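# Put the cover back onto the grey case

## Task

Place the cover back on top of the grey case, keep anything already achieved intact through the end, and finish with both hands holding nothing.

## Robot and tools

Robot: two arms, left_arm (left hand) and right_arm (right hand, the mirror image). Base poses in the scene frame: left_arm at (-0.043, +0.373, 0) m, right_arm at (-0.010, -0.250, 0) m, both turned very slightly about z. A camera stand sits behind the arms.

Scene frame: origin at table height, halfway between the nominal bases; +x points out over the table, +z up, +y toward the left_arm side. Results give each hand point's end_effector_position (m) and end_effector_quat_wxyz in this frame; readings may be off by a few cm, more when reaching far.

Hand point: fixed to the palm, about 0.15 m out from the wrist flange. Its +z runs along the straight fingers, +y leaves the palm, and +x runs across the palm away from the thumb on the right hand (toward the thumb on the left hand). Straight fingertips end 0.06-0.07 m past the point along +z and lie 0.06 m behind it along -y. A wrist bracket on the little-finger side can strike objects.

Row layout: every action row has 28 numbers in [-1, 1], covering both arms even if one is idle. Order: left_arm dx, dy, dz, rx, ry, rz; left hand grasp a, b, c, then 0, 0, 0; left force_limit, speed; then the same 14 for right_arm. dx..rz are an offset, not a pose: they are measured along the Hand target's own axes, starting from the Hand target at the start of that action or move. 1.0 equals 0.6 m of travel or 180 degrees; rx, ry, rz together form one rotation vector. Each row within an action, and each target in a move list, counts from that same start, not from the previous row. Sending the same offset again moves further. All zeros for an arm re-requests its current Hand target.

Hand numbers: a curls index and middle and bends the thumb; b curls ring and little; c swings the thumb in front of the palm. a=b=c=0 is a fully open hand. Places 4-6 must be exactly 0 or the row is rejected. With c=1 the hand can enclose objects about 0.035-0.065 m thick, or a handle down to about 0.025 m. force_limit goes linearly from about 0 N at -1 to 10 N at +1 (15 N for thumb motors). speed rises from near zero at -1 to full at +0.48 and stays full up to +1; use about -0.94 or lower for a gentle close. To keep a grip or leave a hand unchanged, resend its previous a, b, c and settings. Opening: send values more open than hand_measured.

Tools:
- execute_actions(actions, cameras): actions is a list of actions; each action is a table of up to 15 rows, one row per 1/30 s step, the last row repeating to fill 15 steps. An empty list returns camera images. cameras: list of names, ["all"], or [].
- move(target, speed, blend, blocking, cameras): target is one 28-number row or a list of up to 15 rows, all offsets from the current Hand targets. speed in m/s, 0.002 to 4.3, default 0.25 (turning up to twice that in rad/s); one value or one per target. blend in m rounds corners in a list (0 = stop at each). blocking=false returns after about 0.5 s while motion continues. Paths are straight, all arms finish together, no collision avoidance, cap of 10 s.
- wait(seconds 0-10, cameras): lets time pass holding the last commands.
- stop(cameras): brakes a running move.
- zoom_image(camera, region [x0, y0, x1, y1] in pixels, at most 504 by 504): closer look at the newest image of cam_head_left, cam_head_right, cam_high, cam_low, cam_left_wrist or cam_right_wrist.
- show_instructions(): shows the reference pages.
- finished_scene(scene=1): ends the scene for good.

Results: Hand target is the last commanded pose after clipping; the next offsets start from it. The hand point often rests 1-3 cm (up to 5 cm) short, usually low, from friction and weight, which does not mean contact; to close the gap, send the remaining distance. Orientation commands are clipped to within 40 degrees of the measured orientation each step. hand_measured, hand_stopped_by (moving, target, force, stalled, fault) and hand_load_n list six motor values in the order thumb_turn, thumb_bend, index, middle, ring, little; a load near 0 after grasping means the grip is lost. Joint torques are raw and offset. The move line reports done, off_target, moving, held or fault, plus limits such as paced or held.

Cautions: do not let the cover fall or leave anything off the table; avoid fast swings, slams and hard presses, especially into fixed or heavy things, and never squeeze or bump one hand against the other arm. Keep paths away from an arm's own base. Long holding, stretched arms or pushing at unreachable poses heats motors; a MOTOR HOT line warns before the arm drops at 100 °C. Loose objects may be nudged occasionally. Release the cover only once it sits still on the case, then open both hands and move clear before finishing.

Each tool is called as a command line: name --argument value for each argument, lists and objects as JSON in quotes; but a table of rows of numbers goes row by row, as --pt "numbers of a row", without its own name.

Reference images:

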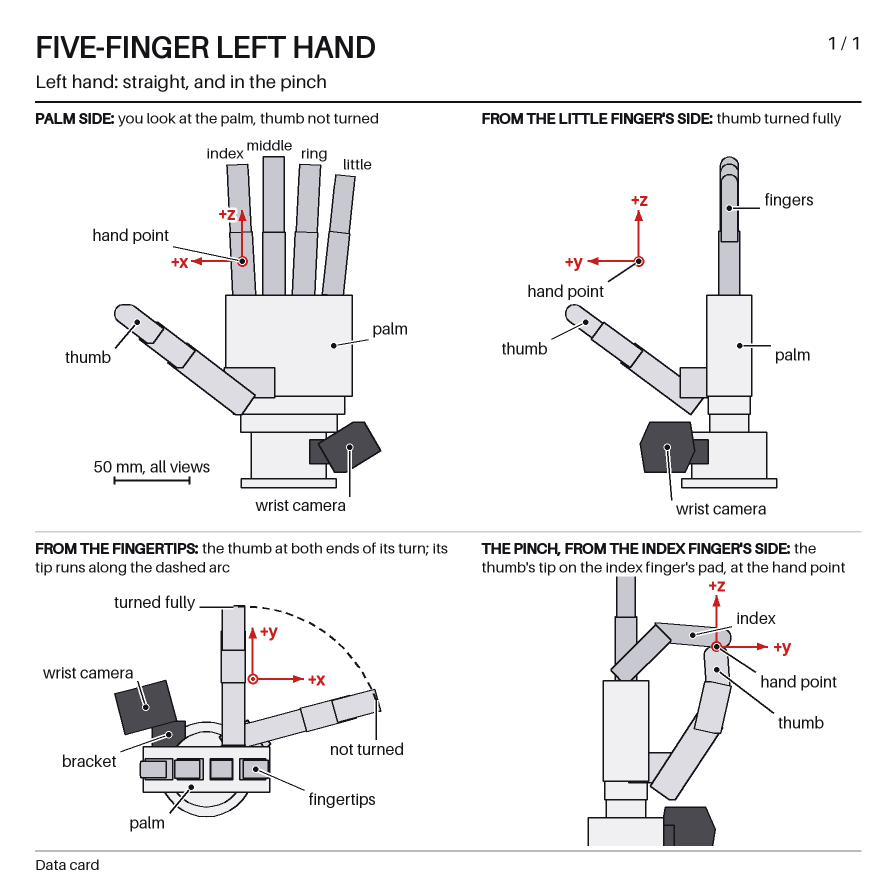

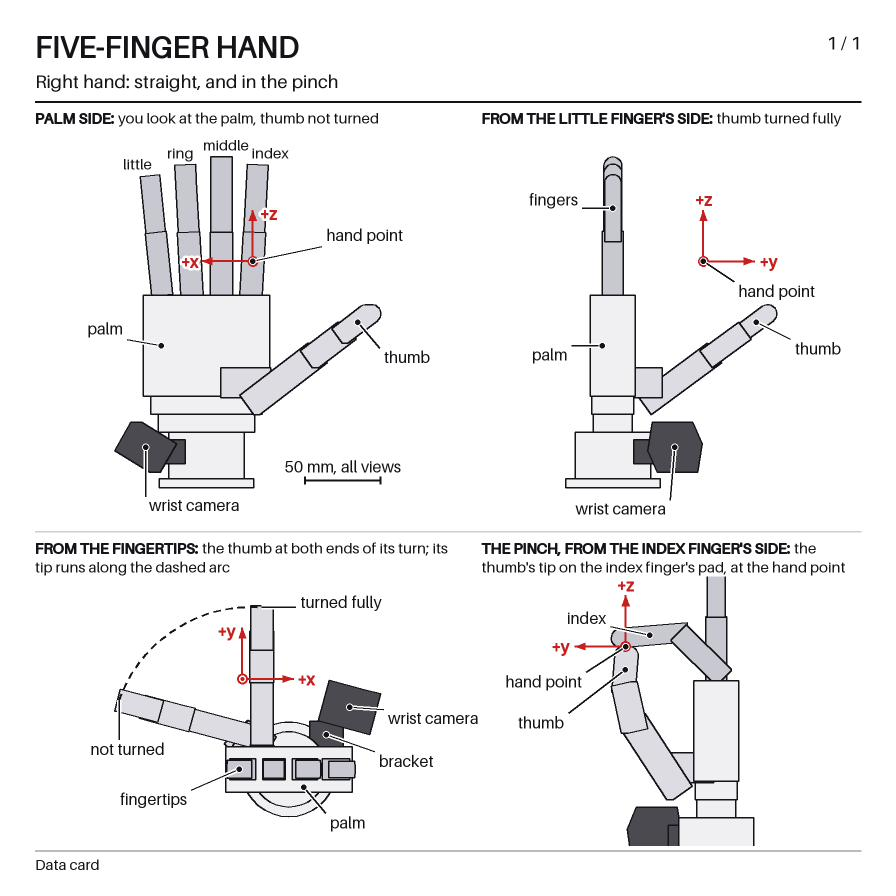

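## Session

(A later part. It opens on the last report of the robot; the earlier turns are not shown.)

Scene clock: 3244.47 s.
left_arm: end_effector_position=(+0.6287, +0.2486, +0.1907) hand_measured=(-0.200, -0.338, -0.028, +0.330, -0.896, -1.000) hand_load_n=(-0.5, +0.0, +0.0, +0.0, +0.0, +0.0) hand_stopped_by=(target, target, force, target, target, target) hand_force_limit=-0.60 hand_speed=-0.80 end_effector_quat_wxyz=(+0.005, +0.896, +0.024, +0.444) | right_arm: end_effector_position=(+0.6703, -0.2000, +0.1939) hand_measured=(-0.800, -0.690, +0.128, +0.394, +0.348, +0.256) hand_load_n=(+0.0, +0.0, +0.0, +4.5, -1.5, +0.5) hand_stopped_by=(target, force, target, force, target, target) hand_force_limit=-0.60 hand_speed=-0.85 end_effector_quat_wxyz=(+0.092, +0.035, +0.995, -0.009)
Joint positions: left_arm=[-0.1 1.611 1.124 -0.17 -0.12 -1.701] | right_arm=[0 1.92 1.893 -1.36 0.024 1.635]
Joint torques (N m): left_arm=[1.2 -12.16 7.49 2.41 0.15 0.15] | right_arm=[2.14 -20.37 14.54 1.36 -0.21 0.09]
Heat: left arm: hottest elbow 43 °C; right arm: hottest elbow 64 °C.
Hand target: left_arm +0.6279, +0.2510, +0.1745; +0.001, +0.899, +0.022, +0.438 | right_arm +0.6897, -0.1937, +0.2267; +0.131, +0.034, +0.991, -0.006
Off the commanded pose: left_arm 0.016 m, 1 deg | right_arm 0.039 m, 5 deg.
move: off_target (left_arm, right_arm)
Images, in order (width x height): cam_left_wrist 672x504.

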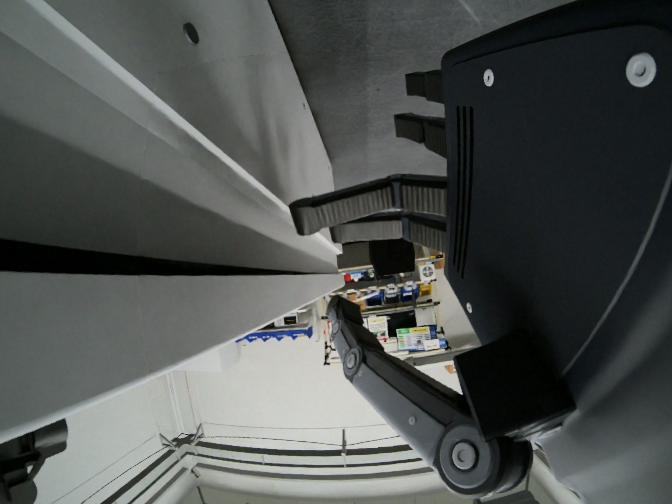

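move --target '[-0.0023,0.0558,-0.001,0,0,0,0.695,0,0.4,0,0,0,-0.6,-0.8,0,0,0,0,0,0,0.63,0.66,0.1,0,0,0,-0.6,-0.85]' --speed 0.05 --cameras '["cam_left_wrist","cam_head_left"]'

Scene clock: 3257.27 s.
left_arm: end_effector_position=(+0.6274, +0.2327, +0.1899) hand_measured=(-0.200, -0.338, -0.028, +0.330, -0.896, -1.000) hand_load_n=(+1.0, -0.5, +0.0, -1.0, +0.0, +0.0) hand_stopped_by=(target, target, force, target, target, target) hand_force_limit=-0.60 hand_speed=-0.80 end_effector_quat_wxyz=(-0.003, +0.895, +0.032, +0.446) | right_arm: end_effector_position=(+0.6703, -0.2000, +0.1939) hand_measured=(-0.800, -0.690, +0.128, +0.394, +0.348, +0.256) hand_load_n=(+0.0, +0.0, +0.0, +4.5, -1.5, +0.0) hand_stopped_by=(target, force, target, force, target, target) hand_force_limit=-0.60 hand_speed=-0.85 end_effector_quat_wxyz=(+0.092, +0.035, +0.995, -0.009)
Joint positions: left_arm=[-0.141 1.613 1.124 -0.169 -0.174 -1.732] | right_arm=[0 1.92 1.893 -1.36 0.024 1.635]
Joint torques (N m): left_arm=[-0.56 -11.52 8.54 2 0.17 0.05] | right_arm=[1.79 -20.13 14.54 1.02 -0.19 0.14]
Heat: left arm: hottest elbow 42 °C; right arm: hottest elbow 64 °C.
Hand target: left_arm +0.6278, +0.2175, +0.1744; +0.001, +0.899, +0.022, +0.438 | right_arm +0.6897, -0.1937, +0.2267; +0.131, +0.034, +0.991, -0.006
Off the commanded pose: left_arm 0.022 m, 2 deg | right_arm 0.039 m, 5 deg.
move: off_target (left_arm, right_arm)
Images, in order (width x height): cam_head_left 896x504, cam_left_wrist 672x504.

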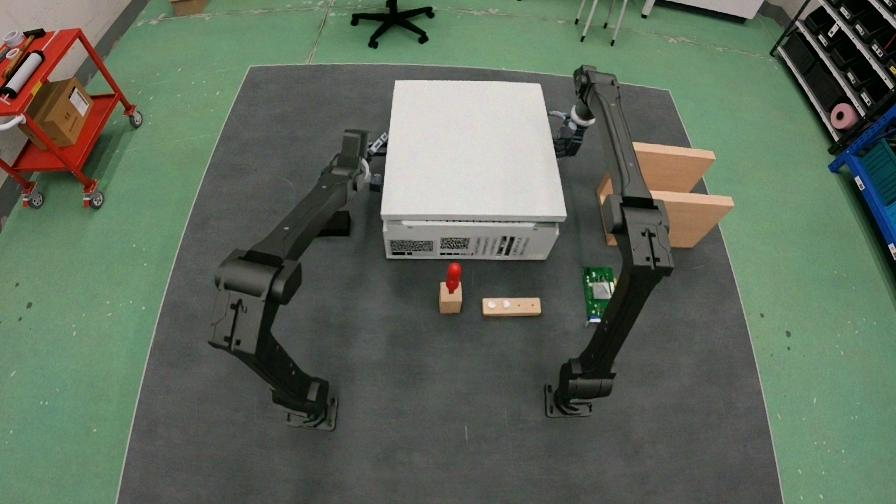

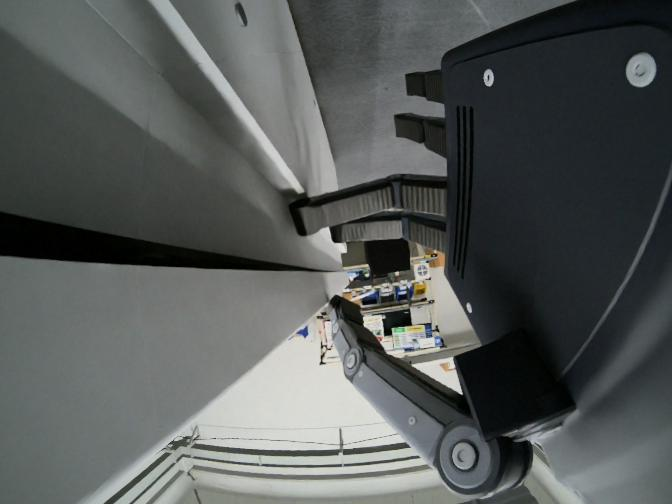

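zoom_image --camera "cam_left_wrist" --region '[200, 130, 460, 360]'

Scaled by 1.938 from the camera's 672x504 image, which has a finer 960x720 frame.

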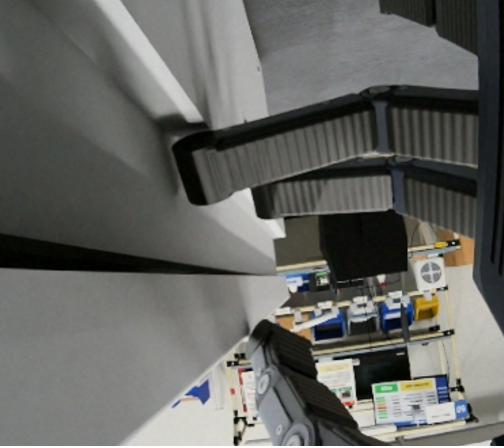

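move --pt "0.0015 -0.0375 0.0007 0 0 0 0.695 0 0.4 0 0 0 -0.6 -0.8 0 0 0 0 0 0 0.63 0.66 0.1 0 0 0 -0.6 -0.85" --pt "0.0627 -0.0358 -0.0473 0 0 0 0.695 0 0.4 0 0 0 -0.6 -0.8 0 0 0 0 0 0 0.63 0.66 0.1 0 0 0 -0.6 -0.85" --speed 0.06 --cameras '["cam_left_wrist"]'

Scene clock: 3271.23 s.
left_arm: end_effector_position=(+0.6120, +0.2372, +0.1902) hand_measured=(-0.200, -0.338, -0.028, +0.330, -0.896, -1.000) hand_load_n=(+0.0, +0.0, +0.0, +0.0, +0.0, +0.0) hand_stopped_by=(target, target, force, target, target, target) hand_force_limit=-0.60 hand_speed=-0.80 end_effector_quat_wxyz=(+0.000, +0.908, +0.022, +0.418) | right_arm: end_effector_position=(+0.6703, -0.2000, +0.1939) hand_measured=(-0.800, -0.690, +0.128, +0.394, +0.348, +0.256) hand_load_n=(+0.0, +0.0, +0.0, +4.5, -1.5, +0.0) hand_stopped_by=(target, force, target, force, target, target) hand_force_limit=-0.60 hand_speed=-0.85 end_effector_quat_wxyz=(+0.092, +0.035, +0.995, -0.009)
Joint positions: left_arm=[-0.128 1.579 1.124 -0.261 -0.141 -1.716] | right_arm=[0 1.92 1.893 -1.36 0.024 1.635]
Joint torques (N m): left_arm=[1.9 -13.92 12.53 1.1 0.24 0.15] | right_arm=[1.49 -19.66 14.65 1.16 -0.23 0.13]
Heat: left arm: hottest elbow 42 °C; right arm: hottest elbow 65 °C.
Hand target: left_arm +0.6278, +0.2399, +0.2211; +0.001, +0.899, +0.022, +0.438 | right_arm +0.6897, -0.1937, +0.2267; +0.131, +0.034, +0.991, -0.006
Off the commanded pose: left_arm 0.035 m, 2 deg | right_arm 0.039 m, 5 deg.
move: off_target (left_arm, right_arm)
Images, in order (width x height): cam_left_wrist 672x504.

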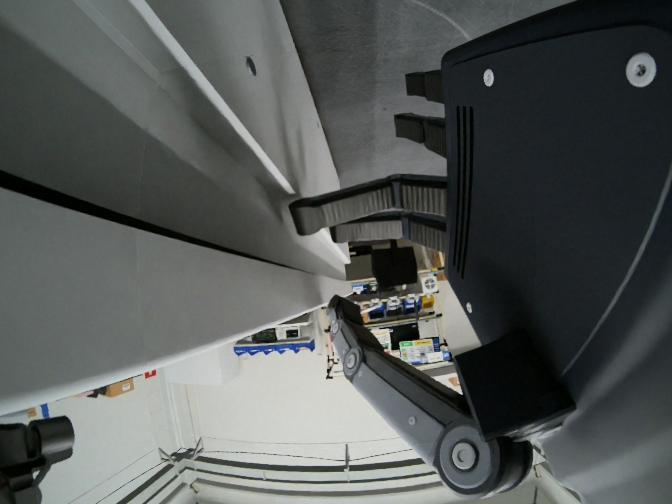

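move --target '[0.025,0.0007,-0.0206,0,0,0,0.695,0,0.4,0,0,0,-0.6,-0.8,0,0,0,0,0,0,0.63,0.66,0.1,0,0,0,-0.6,-0.85]' --speed 0.06 --cameras '["cam_left_wrist"]'

Scene clock: 3274.87 s.
left_arm: end_effector_position=(+0.6096, +0.2376, +0.2067) hand_measured=(-0.200, -0.338, -0.028, +0.330, -0.896, -1.000) hand_load_n=(+0.0, +0.0, +0.0, +0.5, +0.0, +0.0) hand_stopped_by=(target, target, force, target, target, target) hand_force_limit=-0.60 hand_speed=-0.80 end_effector_quat_wxyz=(-0.001, +0.909, +0.021, +0.416) | right_arm: end_effector_position=(+0.6703, -0.2000, +0.1939) hand_measured=(-0.800, -0.690, +0.128, +0.394, +0.348, +0.256) hand_load_n=(+0.0, +0.0, +0.0, +4.0, -1.5, +0.0) hand_stopped_by=(target, force, target, force, target, target) hand_force_limit=-0.60 hand_speed=-0.85 end_effector_quat_wxyz=(+0.092, +0.035, +0.995, -0.009)
Joint positions: left_arm=[-0.128 1.555 1.146 -0.312 -0.141 -1.716] | right_arm=[0 1.92 1.893 -1.36 0.024 1.635]
Joint torques (N m): left_arm=[1.79 -13.98 13.19 1.11 0.24 0.16] | right_arm=[1.96 -19.08 14.46 1.07 -0.24 0.13]
Heat: left arm: hottest elbow 42 °C; right arm: hottest elbow 65 °C.
Hand target: left_arm +0.6273, +0.2399, +0.2407; +0.001, +0.899, +0.022, +0.438 | right_arm +0.6897, -0.1937, +0.2267; +0.131, +0.034, +0.991, -0.006
Off the commanded pose: left_arm 0.038 m, 3 deg | right_arm 0.039 m, 5 deg.
move: off_target (left_arm, right_arm)
Images, in order (width x height): cam_left_wrist 672x504.

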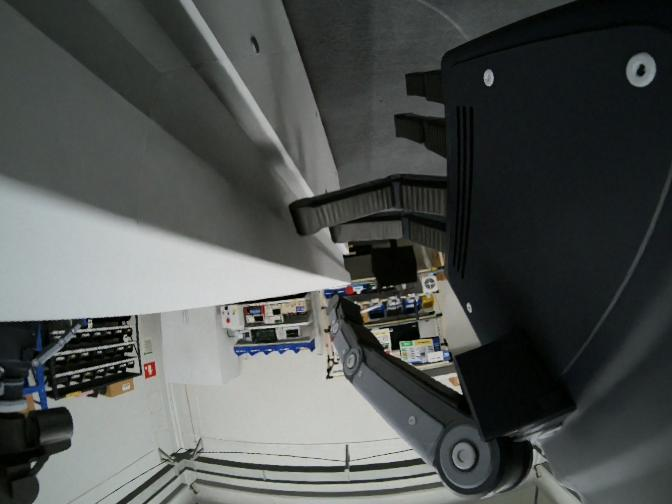

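move --target '[-0.0013,0.0333,-0.0006,0,0,0,0.45,0,0.2,0,0,0,-0.6,-0.6,0,0,0,0,0,0,0.63,0.66,0.1,0,0,0,-0.6,-0.85]' --speed 0.05 --cameras '["cam_left_wrist","cam_low"]'

zoom_image --camera "cam_left_wrist" --region '[200, 130, 460, 360]'

Scene clock: 3290.00 s.
left_arm: end_effector_position=(+0.6090, +0.2303, +0.2079) hand_measured=(-0.600, -0.592, -0.100, -0.130, -0.932, -1.000) hand_load_n=(+0.0, +0.0, +0.0, +0.0, +0.0, +0.0) hand_stopped_by=(target, target, target, target, target, target) hand_force_limit=-0.60 hand_speed=-0.60 end_effector_quat_wxyz=(-0.008, +0.909, +0.019, +0.417) | right_arm: end_effector_position=(+0.6703, -0.2000, +0.1939) hand_measured=(-0.800, -0.690, +0.128, +0.394, +0.348, +0.256) hand_load_n=(+0.0, +0.0, +0.0, +4.5, -1.5, +0.0) hand_stopped_by=(target, force, target, force, target, target) hand_force_limit=-0.60 hand_speed=-0.85 end_effector_quat_wxyz=(+0.092, +0.035, +0.995, -0.009)
Joint positions: left_arm=[-0.147 1.555 1.152 -0.319 -0.168 -1.719] | right_arm=[0 1.92 1.893 -1.36 0.024 1.635]
Joint torques (N m): left_arm=[0.21 -12.81 13.6 1.16 0.13 -0.07] | right_arm=[2.02 -19.84 14.52 1.16 -0.25 0.07]
Heat: left arm: hottest elbow 44 °C; right arm: hottest elbow 65 °C.
Hand target: left_arm +0.6273, +0.2200, +0.2406; +0.001, +0.899, +0.022, +0.438 | right_arm +0.6897, -0.1937, +0.2267; +0.131, +0.034, +0.991, -0.006
Off the commanded pose: left_arm 0.039 m, 3 deg | right_arm 0.039 m, 5 deg.
move: off_target (left_arm, right_arm)
Images, in order (width x height): cam_low 896x504, cam_left_wrist 672x504.

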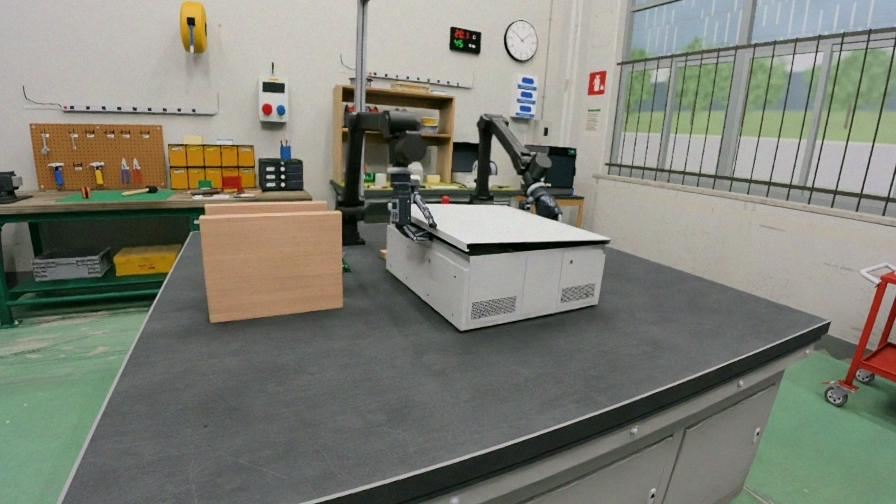

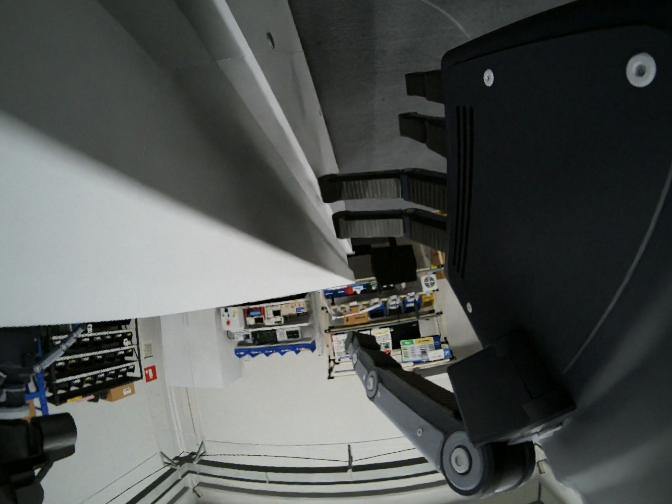

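Scaled by 1.938 from the camera's 672x504 image, which has a finer 960x720 frame.

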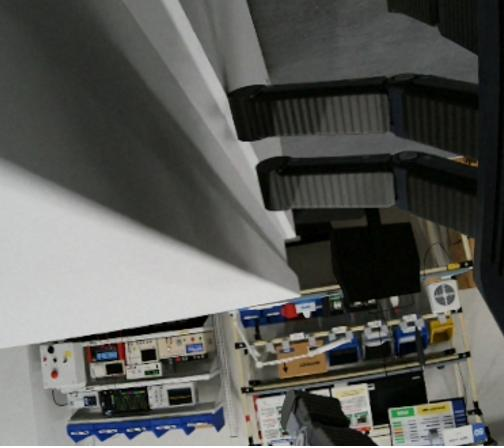

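move --target '[-0.0007,0.018,-0.0003,0,0,0,0.45,0,0.2,0,0,0,-0.6,-0.6,0,0,0,0,0,0,0.63,0.66,0.1,0,0,0,-0.6,-0.85]' --speed 0.05 --cameras '["cam_left_wrist"]'

zoom_image --camera "cam_left_wrist" --region '[200, 130, 460, 360]'

Scene clock: 3295.90 s.
left_arm: end_effector_position=(+0.6094, +0.2290, +0.2087) hand_measured=(-0.600, -0.592, -0.100, -0.130, -0.932, -1.000) hand_load_n=(+0.0, -0.5, +0.0, +1.0, +0.0, +0.0) hand_stopped_by=(target, target, target, target, target, target) hand_force_limit=-0.60 hand_speed=-0.60 end_effector_quat_wxyz=(-0.013, +0.908, +0.025, +0.417) | right_arm: end_effector_position=(+0.6703, -0.2000, +0.1939) hand_measured=(-0.800, -0.690, +0.128, +0.394, +0.348, +0.256) hand_load_n=(+0.0, +0.0, +0.0, +4.5, -1.5, +0.0) hand_stopped_by=(target, force, target, force, target, target) hand_force_limit=-0.60 hand_speed=-0.85 end_effector_quat_wxyz=(+0.092, +0.035, +0.995, -0.009)
Joint positions: left_arm=[-0.156 1.555 1.155 -0.325 -0.189 -1.731] | right_arm=[0 1.92 1.893 -1.36 0.024 1.635]
Joint torques (N m): left_arm=[-0.79 -12.57 13.75 1.18 0.29 -0.06] | right_arm=[1.79 -19.55 14.56 1.18 -0.23 0.12]
Heat: left arm: hottest elbow 45 °C; right arm: hottest elbow 65 °C.
Hand target: left_arm +0.6273, +0.2092, +0.2406; +0.001, +0.899, +0.022, +0.438 | right_arm +0.6897, -0.1937, +0.2267; +0.131, +0.034, +0.991, -0.006
Off the commanded pose: left_arm 0.042 m, 3 deg | right_arm 0.039 m, 5 deg.
move: off_target (left_arm, right_arm)
Images, in order (width x height): cam_left_wrist 672x504.

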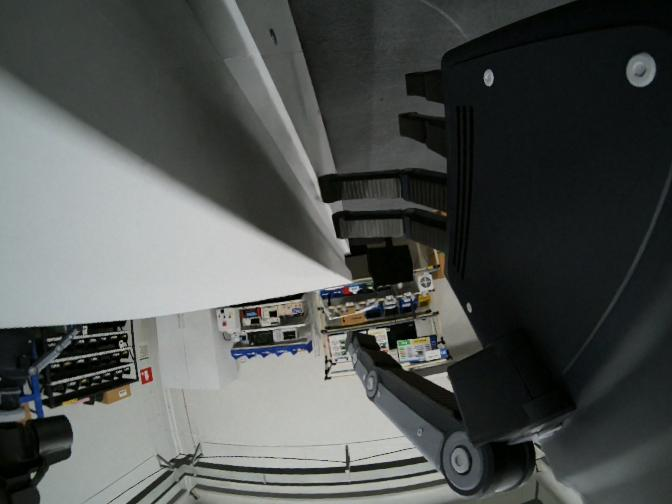

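Scaled by 1.938 from the camera's 672x504 image, which has a finer 960x720 frame.

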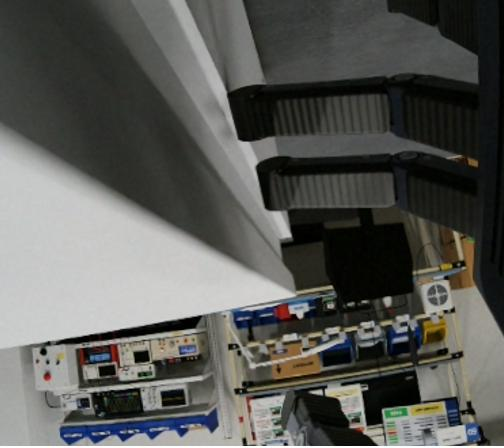

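move --pt "0.0137 -0.0843 0.0147 0 0 0 0.45 0 0.2 0 0 0 -0.6 -0.6 0 0 0 0 0 0 0.63 0.66 0.1 0 0 0 -0.6 -0.85" --pt "0.0137 -0.0843 0.0147 0 -0.21 0 0.45 0 0.2 0 0 0 -0.6 -0.6 0 0 0 0 0 0 0.63 0.66 0.1 0 0 0 -0.6 -0.85" --speed 0.15 --cameras '["cam_left_wrist","cam_head_left","cam_head_right"]'

Scene clock: 3311.80 s.
left_arm: end_effector_position=(+0.6210, +0.2553, +0.2276) hand_measured=(-0.600, -0.592, -0.100, -0.130, -0.932, -1.000) hand_load_n=(+0.0, +0.0, +0.0, +0.0, +0.0, +0.0) hand_stopped_by=(target, target, target, target, target, target) hand_force_limit=-0.60 hand_speed=-0.60 end_effector_quat_wxyz=(+0.005, +0.994, +0.013, +0.112) | right_arm: end_effector_position=(+0.6703, -0.2000, +0.1939) hand_measured=(-0.800, -0.690, +0.128, +0.394, +0.348, +0.256) hand_load_n=(+0.0, +0.0, +0.0, +4.5, -1.5, +0.0) hand_stopped_by=(target, force, target, force, target, target) hand_force_limit=-0.60 hand_speed=-0.85 end_effector_quat_wxyz=(+0.092, +0.035, +0.995, -0.009)
Joint positions: left_arm=[-0.06 1.857 1.875 -1.365 -0.014 -1.691] | right_arm=[0 1.92 1.893 -1.36 0.024 1.635]
Joint torques (N m): left_arm=[1.85 -16.44 13.12 0.2 0.37 0.03] | right_arm=[1.96 -19.19 14.39 1.25 -0.18 0.07]
Heat: left arm: hottest elbow 50 °C; right arm: hottest elbow 65 °C.
Hand target: left_arm +0.6373, +0.2600, +0.2406; +0.008, +0.992, +0.020, +0.123 | right_arm +0.6897, -0.1937, +0.2267; +0.131, +0.034, +0.991, -0.006
Off the commanded pose: left_arm 0.021 m, 2 deg | right_arm 0.039 m, 5 deg.
move: off_target (left_arm, right_arm)
Images, in order (width x height): cam_head_left 896x504, cam_head_right 896x504, cam_left_wrist 672x504.

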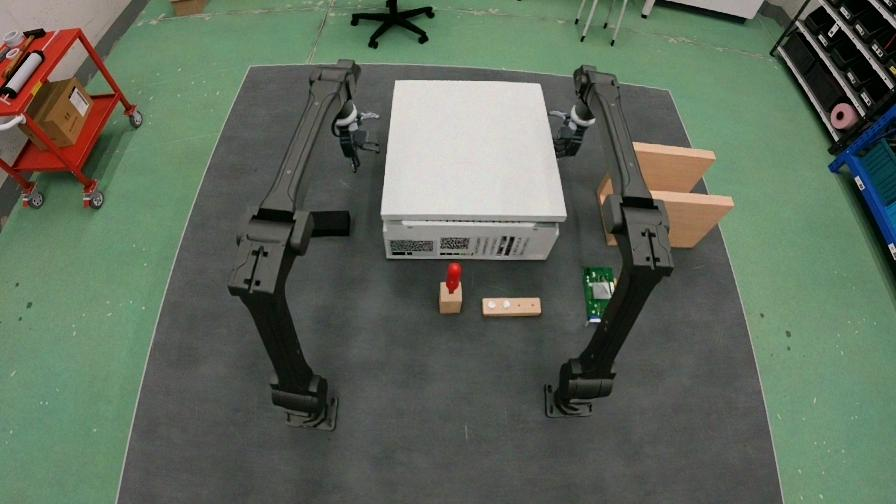

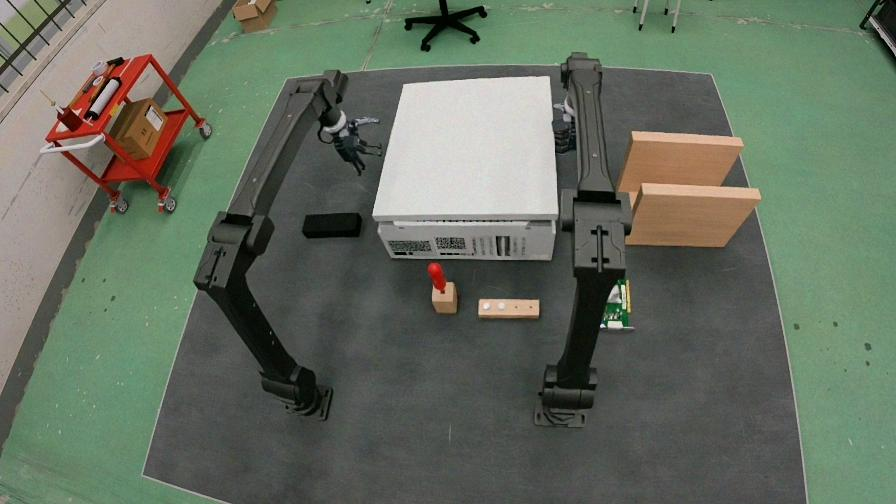

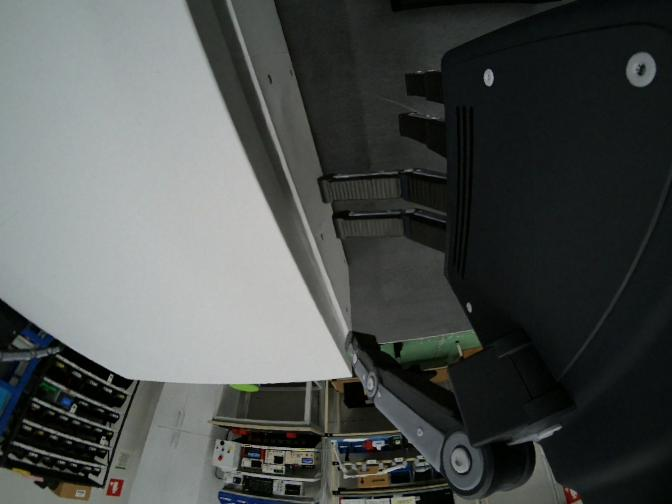

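move --target '[-0.0145,-0.0012,0.0575,0,0,0,0.45,0,0.2,0,0,0,-0.6,-0.6,0,0,0,0,0,0,0.63,0.66,0.1,0,0,0,-0.6,-0.85]' --speed 0.06 --cameras '["cam_left_wrist"]'

zoom_image --camera "cam_left_wrist" --region '[200, 130, 460, 390]'

Scene clock: 3323.37 s.
left_arm: end_effector_position=(+0.6341, +0.2543, +0.2265) hand_measured=(-0.600, -0.592, -0.100, -0.130, -0.932, -1.000) hand_load_n=(+0.0, +0.0, +0.0, +0.0, +0.0, +0.0) hand_stopped_by=(target, target, target, target, target, target) hand_force_limit=-0.60 hand_speed=-0.60 end_effector_quat_wxyz=(+0.008, +0.991, +0.014, +0.135) | right_arm: end_effector_position=(+0.6703, -0.2000, +0.1939) hand_measured=(-0.800, -0.690, +0.128, +0.394, +0.348, +0.256) hand_load_n=(+0.0, +0.0, +0.0, +4.5, -1.5, +0.0) hand_stopped_by=(target, force, target, force, target, target) hand_force_limit=-0.60 hand_speed=-0.85 end_effector_quat_wxyz=(+0.092, +0.035, +0.995, -0.009)
Joint positions: left_arm=[-0.06 1.86 1.863 -1.303 -0.014 -1.691] | right_arm=[0 1.92 1.893 -1.36 0.024 1.635]
Joint torques (N m): left_arm=[1.9 -16.67 7.46 1.25 0.36 0.04] | right_arm=[1.26 -20.19 14.39 1.18 -0.17 0.13]
Heat: left arm: hottest elbow 49 °C; right arm: hottest elbow 65 °C.
Hand target: left_arm +0.6374, +0.2602, +0.2050; +0.008, +0.992, +0.020, +0.123 | right_arm +0.6897, -0.1937, +0.2267; +0.131, +0.034, +0.991, -0.006
Off the commanded pose: left_arm 0.022 m, 2 deg | right_arm 0.039 m, 5 deg.
move: off_target (left_arm, right_arm)
Images, in order (width x height): cam_left_wrist 672x504.

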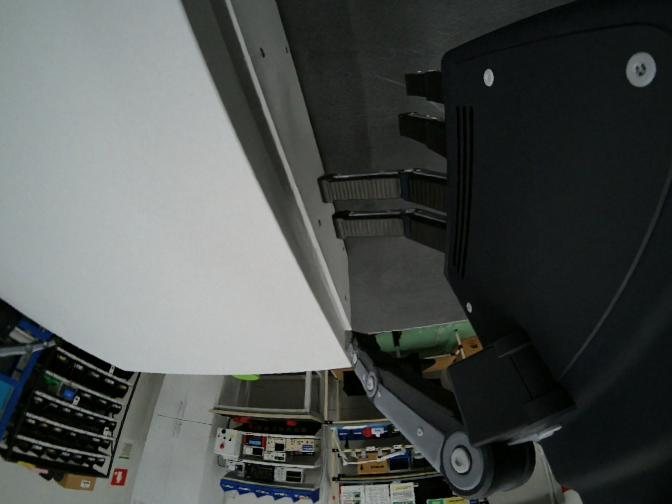

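Scaled by 1.938 from the camera's 672x504 image, which has a finer 960x720 frame.

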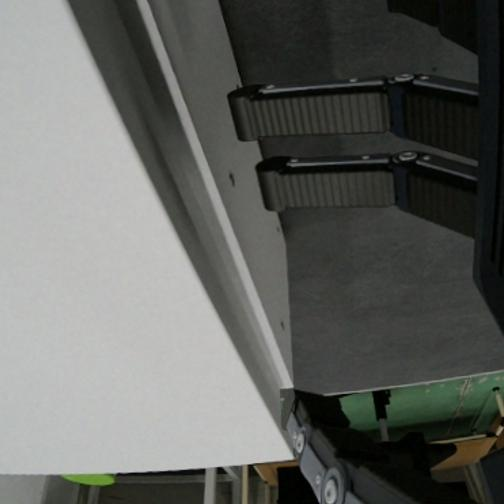

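move --target '[-0.0065,-0.0006,0.0258,0,0,0,0.45,0,0.2,0,0,0,-0.6,-0.6,0,0,0,0,0,0,0.63,0.66,0.1,0,0,0,-0.6,-0.85]' --speed 0.06 --cameras '["cam_left_wrist"]'

Scene clock: 3327.63 s.
left_arm: end_effector_position=(+0.6348, +0.2543, +0.2112) hand_measured=(-0.600, -0.592, -0.100, -0.130, -0.932, -1.000) hand_load_n=(+0.0, +0.0, +0.0, +0.0, +0.0, +0.0) hand_stopped_by=(target, target, target, target, target, target) hand_force_limit=-0.60 hand_speed=-0.60 end_effector_quat_wxyz=(+0.008, +0.991, +0.014, +0.136) | right_arm: end_effector_position=(+0.6703, -0.2000, +0.1939) hand_measured=(-0.800, -0.690, +0.128, +0.394, +0.348, +0.256) hand_load_n=(+0.0, +0.0, +0.0, +4.5, -1.5, +0.5) hand_stopped_by=(target, force, target, force, target, target) hand_force_limit=-0.60 hand_speed=-0.85 end_effector_quat_wxyz=(+0.092, +0.035, +0.995, -0.009)
Joint positions: left_arm=[-0.06 1.862 1.826 -1.262 -0.014 -1.691] | right_arm=[0 1.92 1.893 -1.36 0.024 1.635]
Joint torques (N m): left_arm=[2.02 -16.56 7.47 1.21 0.37 0.05] | right_arm=[1.08 -19.02 14.63 1.14 -0.24 0.18]
Heat: left arm: hottest elbow 48 °C; right arm: hottest elbow 65 °C.
Hand target: left_arm +0.6374, +0.2602, +0.1890; +0.008, +0.992, +0.020, +0.123 | right_arm +0.6897, -0.1937, +0.2267; +0.131, +0.034, +0.991, -0.006
Off the commanded pose: left_arm 0.023 m, 2 deg | right_arm 0.039 m, 5 deg.
move: off_target (left_arm, right_arm)
Images, in order (width x height): cam_left_wrist 672x504.

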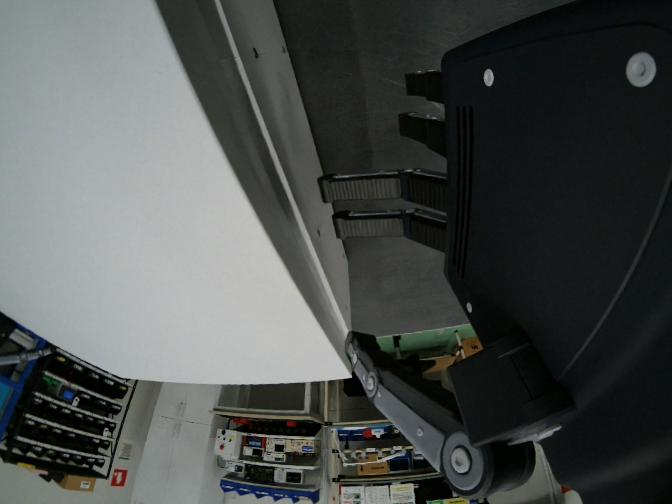

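move --target '[-0.0002,0.07,-0.0122,0,0,0,0.45,0,0.2,0,0,0,-0.6,-0.6,0,0,0,0,0,0,0.63,0.66,0.1,0,0,0,-0.6,-0.85]' --speed 0.06 --cameras '["cam_left_wrist"]'

zoom_image --camera "cam_left_wrist" --region '[200, 130, 460, 390]'

Scene clock: 3336.20 s.
left_arm: end_effector_position=(+0.6328, +0.2249, +0.2060) hand_measured=(-0.600, -0.592, -0.100, -0.130, -0.932, -1.000) hand_load_n=(+0.0, -0.5, +0.0, -2.0, +0.0, +0.0) hand_stopped_by=(target, target, target, target, target, target) hand_force_limit=-0.60 hand_speed=-0.60 end_effector_quat_wxyz=(+0.009, +0.991, +0.020, +0.132) | right_arm: end_effector_position=(+0.6703, -0.2000, +0.1939) hand_measured=(-0.800, -0.690, +0.128, +0.394, +0.348, +0.256) hand_load_n=(+0.0, +0.0, +0.0, +4.5, -1.5, +0.5) hand_stopped_by=(target, force, target, force, target, target) hand_force_limit=-0.60 hand_speed=-0.85 end_effector_quat_wxyz=(+0.092, +0.035, +0.995, -0.009)
Joint positions: left_arm=[-0.109 1.87 1.826 -1.262 -0.026 -1.751] | right_arm=[0 1.92 1.893 -1.36 0.024 1.635]
Joint torques (N m): left_arm=[0.38 -16.5 10.33 0.2 0.17 -0.03] | right_arm=[1.79 -18.61 14.35 1.31 -0.13 0.16]
Heat: left arm: hottest elbow 48 °C; right arm: hottest elbow 65 °C.
Hand target: left_arm +0.6371, +0.2181, +0.1969; +0.008, +0.992, +0.020, +0.123 | right_arm +0.6897, -0.1937, +0.2267; +0.131, +0.034, +0.991, -0.006
Off the commanded pose: left_arm 0.012 m, 1 deg | right_arm 0.039 m, 5 deg.
move: off_target (left_arm, right_arm)
Images, in order (width x height): cam_left_wrist 672x504.

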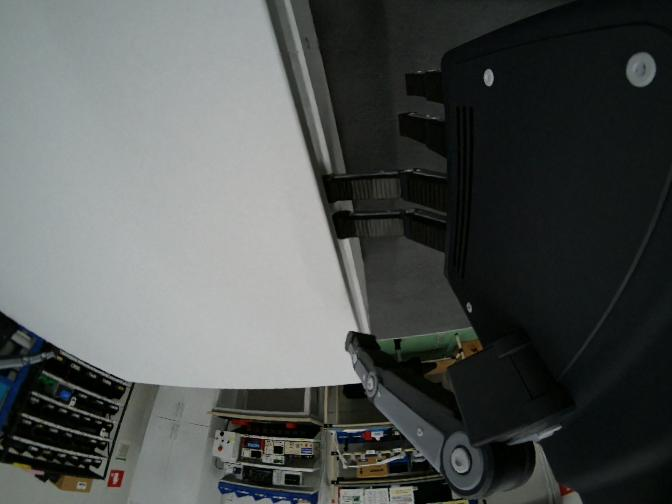

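Scaled by 1.938 from the camera's 672x504 image, which has a finer 960x720 frame.

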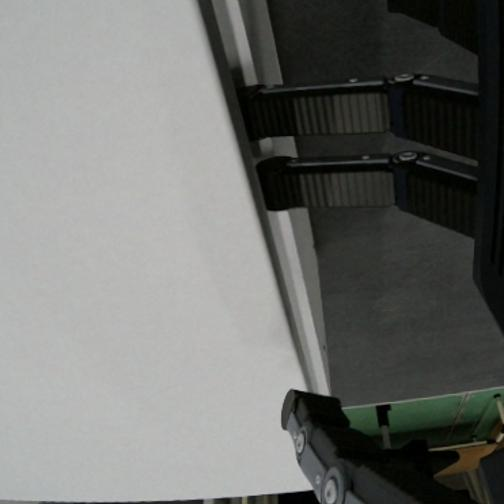

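move --target '[-0.0008,0.02,0.0002,0,0,0,0.5,0,0.2,0,0,0,-0.6,-0.6,0,0,0,0,0,0,0.63,0.66,0.1,0,0,0,-0.6,-0.85]' --speed 0.05 --cameras '["cam_left_wrist"]'

zoom_image --camera "cam_left_wrist" --region '[200, 130, 460, 390]'

Scene clock: 3342.83 s.
left_arm: end_effector_position=(+0.6331, +0.2252, +0.2026) hand_measured=(-0.600, -0.556, +0.000, -0.030, -0.926, -1.000) hand_load_n=(+0.0, +0.0, +0.0, +0.0, +0.0, +0.0) hand_stopped_by=(target, target, target, target, target, target) hand_force_limit=-0.60 hand_speed=-0.60 end_effector_quat_wxyz=(+0.004, +0.991, +0.028, +0.129) | right_arm: end_effector_position=(+0.6703, -0.2000, +0.1939) hand_measured=(-0.800, -0.690, +0.128, +0.394, +0.348, +0.256) hand_load_n=(+0.0, +0.0, +0.0, +4.5, -1.5, +0.0) hand_stopped_by=(target, force, target, force, target, target) hand_force_limit=-0.60 hand_speed=-0.85 end_effector_quat_wxyz=(+0.092, +0.035, +0.995, -0.009)
Joint positions: left_arm=[-0.113 1.874 1.826 -1.266 -0.037 -1.771] | right_arm=[0 1.92 1.893 -1.36 0.024 1.635]
Joint torques (N m): left_arm=[-0.91 -16.26 10.82 0.27 0.39 0.01] | right_arm=[1.85 -20.37 14.68 1.22 -0.26 0.16]
Heat: left arm: hottest elbow 48 °C; right arm: hottest elbow 66 °C.
Hand target: left_arm +0.6371, +0.2062, +0.1971; +0.008, +0.992, +0.020, +0.123 | right_arm +0.6897, -0.1937, +0.2267; +0.131, +0.034, +0.991, -0.006
Off the commanded pose: left_arm 0.020 m, 1 deg | right_arm 0.039 m, 5 deg.
move: off_target (left_arm, right_arm)
Images, in order (width x height): cam_left_wrist 672x504.

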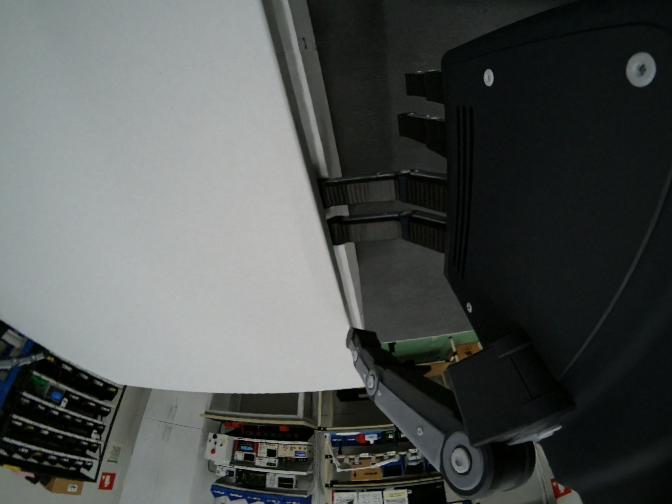

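Scaled by 1.938 from the camera's 672x504 image, which has a finer 960x720 frame.

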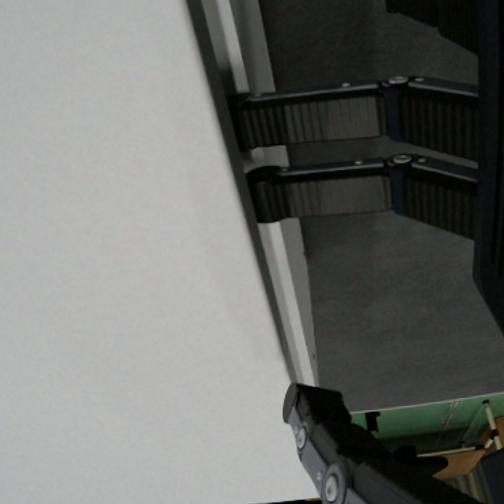

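execute_actions --actions '[]'

zoom_image --camera "cam_head_left" --region '[320, 60, 440, 180]'

zoom_image --camera "cam_left_wrist" --region '[280, 130, 400, 270]'

zoom_image --camera "cam_high" --region '[380, 130, 500, 230]'

Scene clock: 3353.47 s.
left_arm: end_effector_position=(+0.6331, +0.2252, +0.2026) hand_measured=(-0.600, -0.556, +0.000, -0.030, -0.926, -1.000) hand_load_n=(+0.0, +0.0, +0.0, +0.0, +0.0, +0.0) hand_stopped_by=(target, target, target, target, target, target) hand_force_limit=-0.60 hand_speed=-0.60 end_effector_quat_wxyz=(+0.004, +0.991, +0.028, +0.129) | right_arm: end_effector_position=(+0.6703, -0.2000, +0.1939) hand_measured=(-0.800, -0.690, +0.128, +0.394, +0.348, +0.256) hand_load_n=(+0.0, +0.0, +0.0, +4.5, -1.5, +0.0) hand_stopped_by=(target, force, target, force, target, target) hand_force_limit=-0.60 hand_speed=-0.85 end_effector_quat_wxyz=(+0.092, +0.035, +0.995, -0.009)
Joint positions: left_arm=[-0.113 1.874 1.826 -1.266 -0.037 -1.771] | right_arm=[0 1.92 1.893 -1.36 0.024 1.635]
Joint velocities: within noise
Joint torques (N m): left_arm=[-0.97 -16.15 10.8 0.25 0.4 -0.01] | right_arm=[1.67 -20.37 14.3 1.02 -0.14 0.14]
Heat: left arm: hottest elbow 48 °C; right arm: hottest elbow 66 °C.
Hand target: left_arm +0.6371, +0.2062, +0.1971; +0.008, +0.992, +0.020, +0.123 | right_arm +0.6897, -0.1937, +0.2267; +0.131, +0.034, +0.991, -0.006
Off the commanded pose: left_arm 0.020 m, 1 deg | right_arm 0.039 m, 5 deg.

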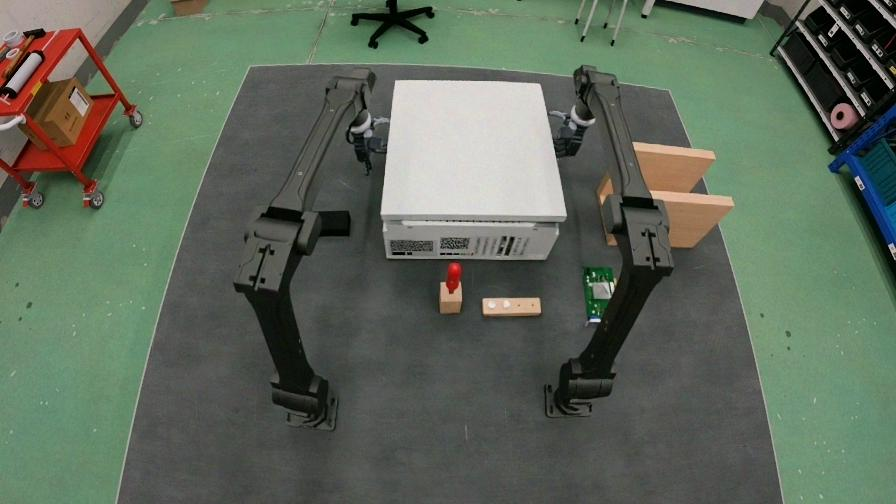

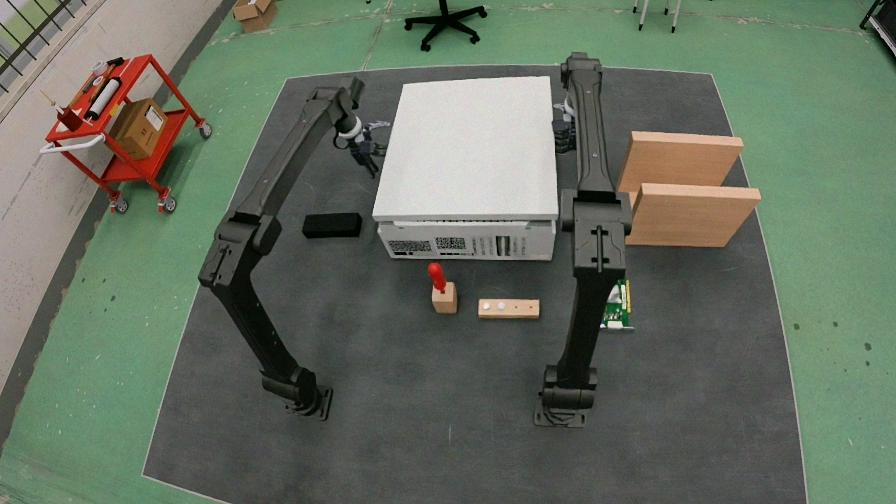

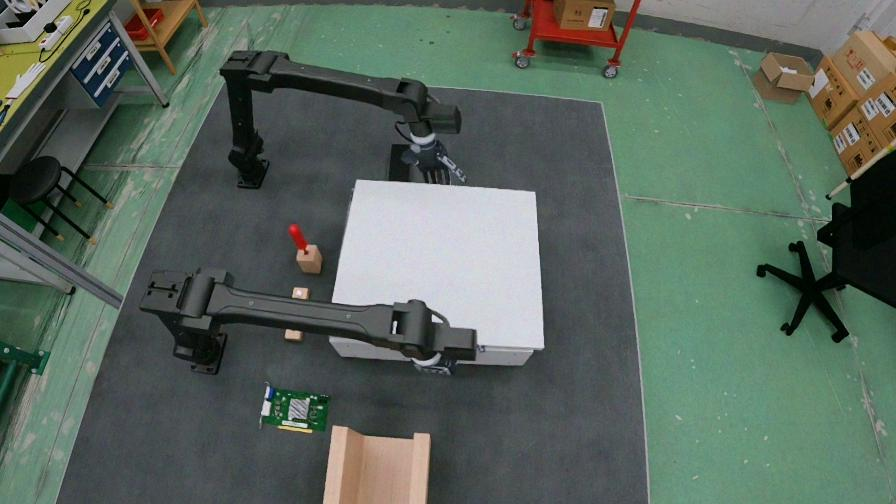

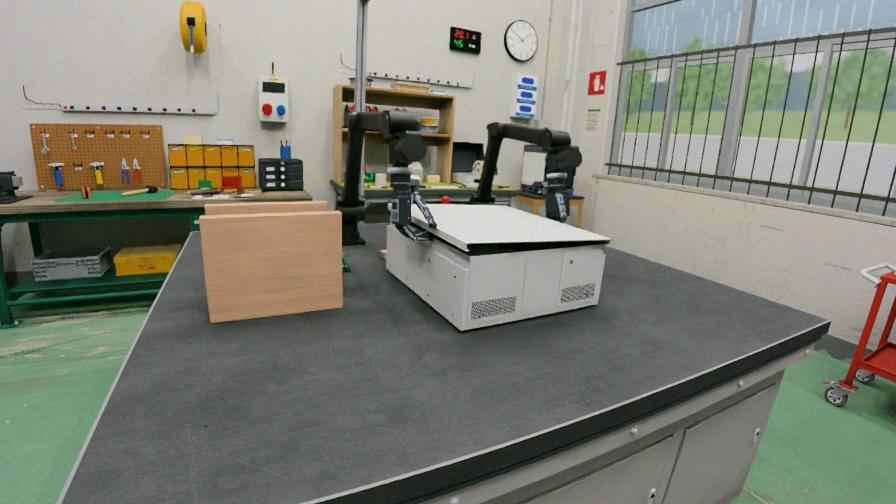

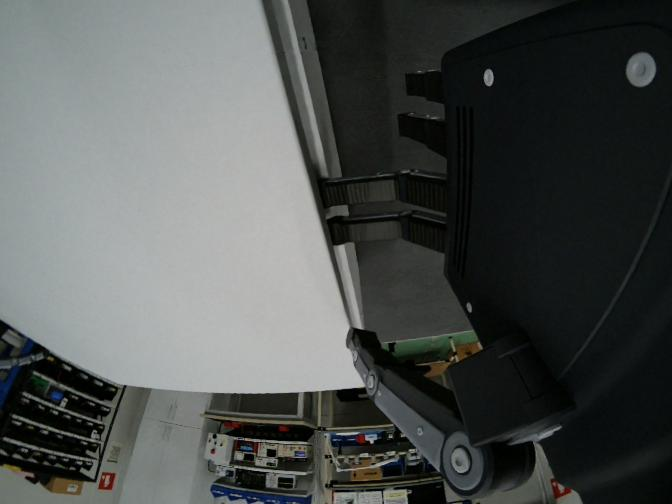

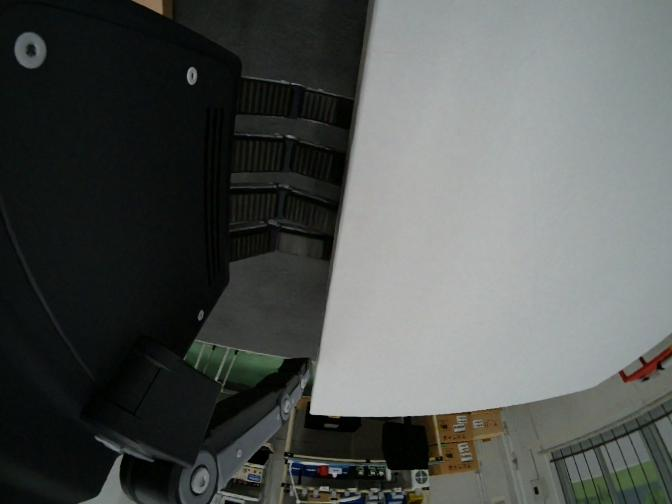

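Scaled by 4.200.

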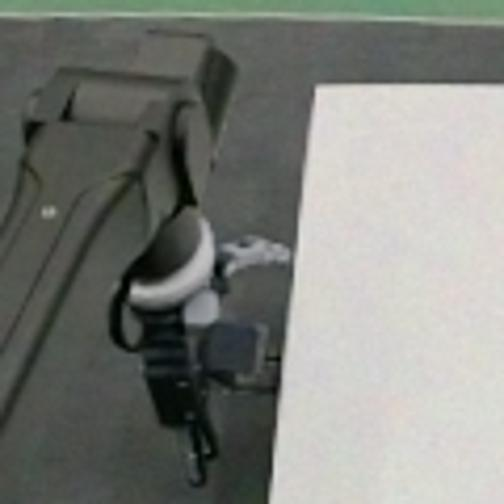

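Scaled by 3.600 from the camera's 672x504 image, which has a finer 960x720 frame.

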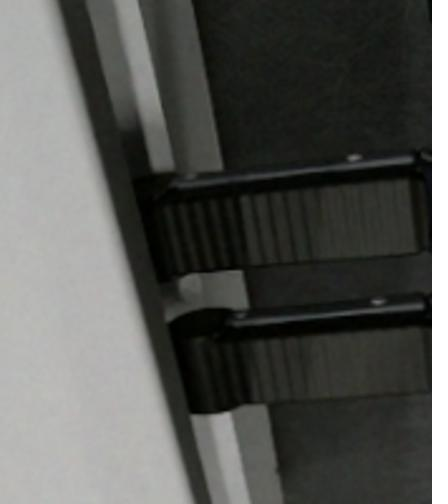

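Scaled by 4.200.

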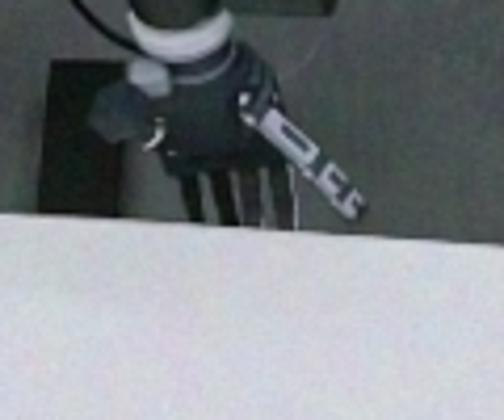

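zoom_image --camera "cam_right_wrist" --region '[290, 200, 410, 360]'

zoom_image --camera "cam_right_wrist" --region '[310, 0, 430, 140]'

Scaled by 3.150 from the camera's 672x504 image, which has a finer 960x720 frame.

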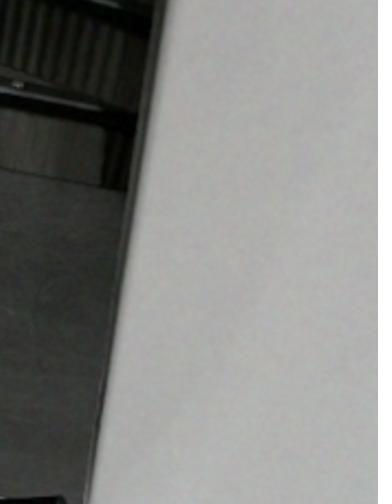

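Scaled by 3.600 from the camera's 672x504 image, which has a finer 960x720 frame.

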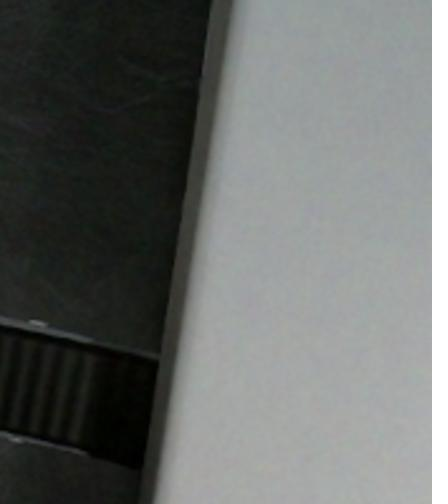

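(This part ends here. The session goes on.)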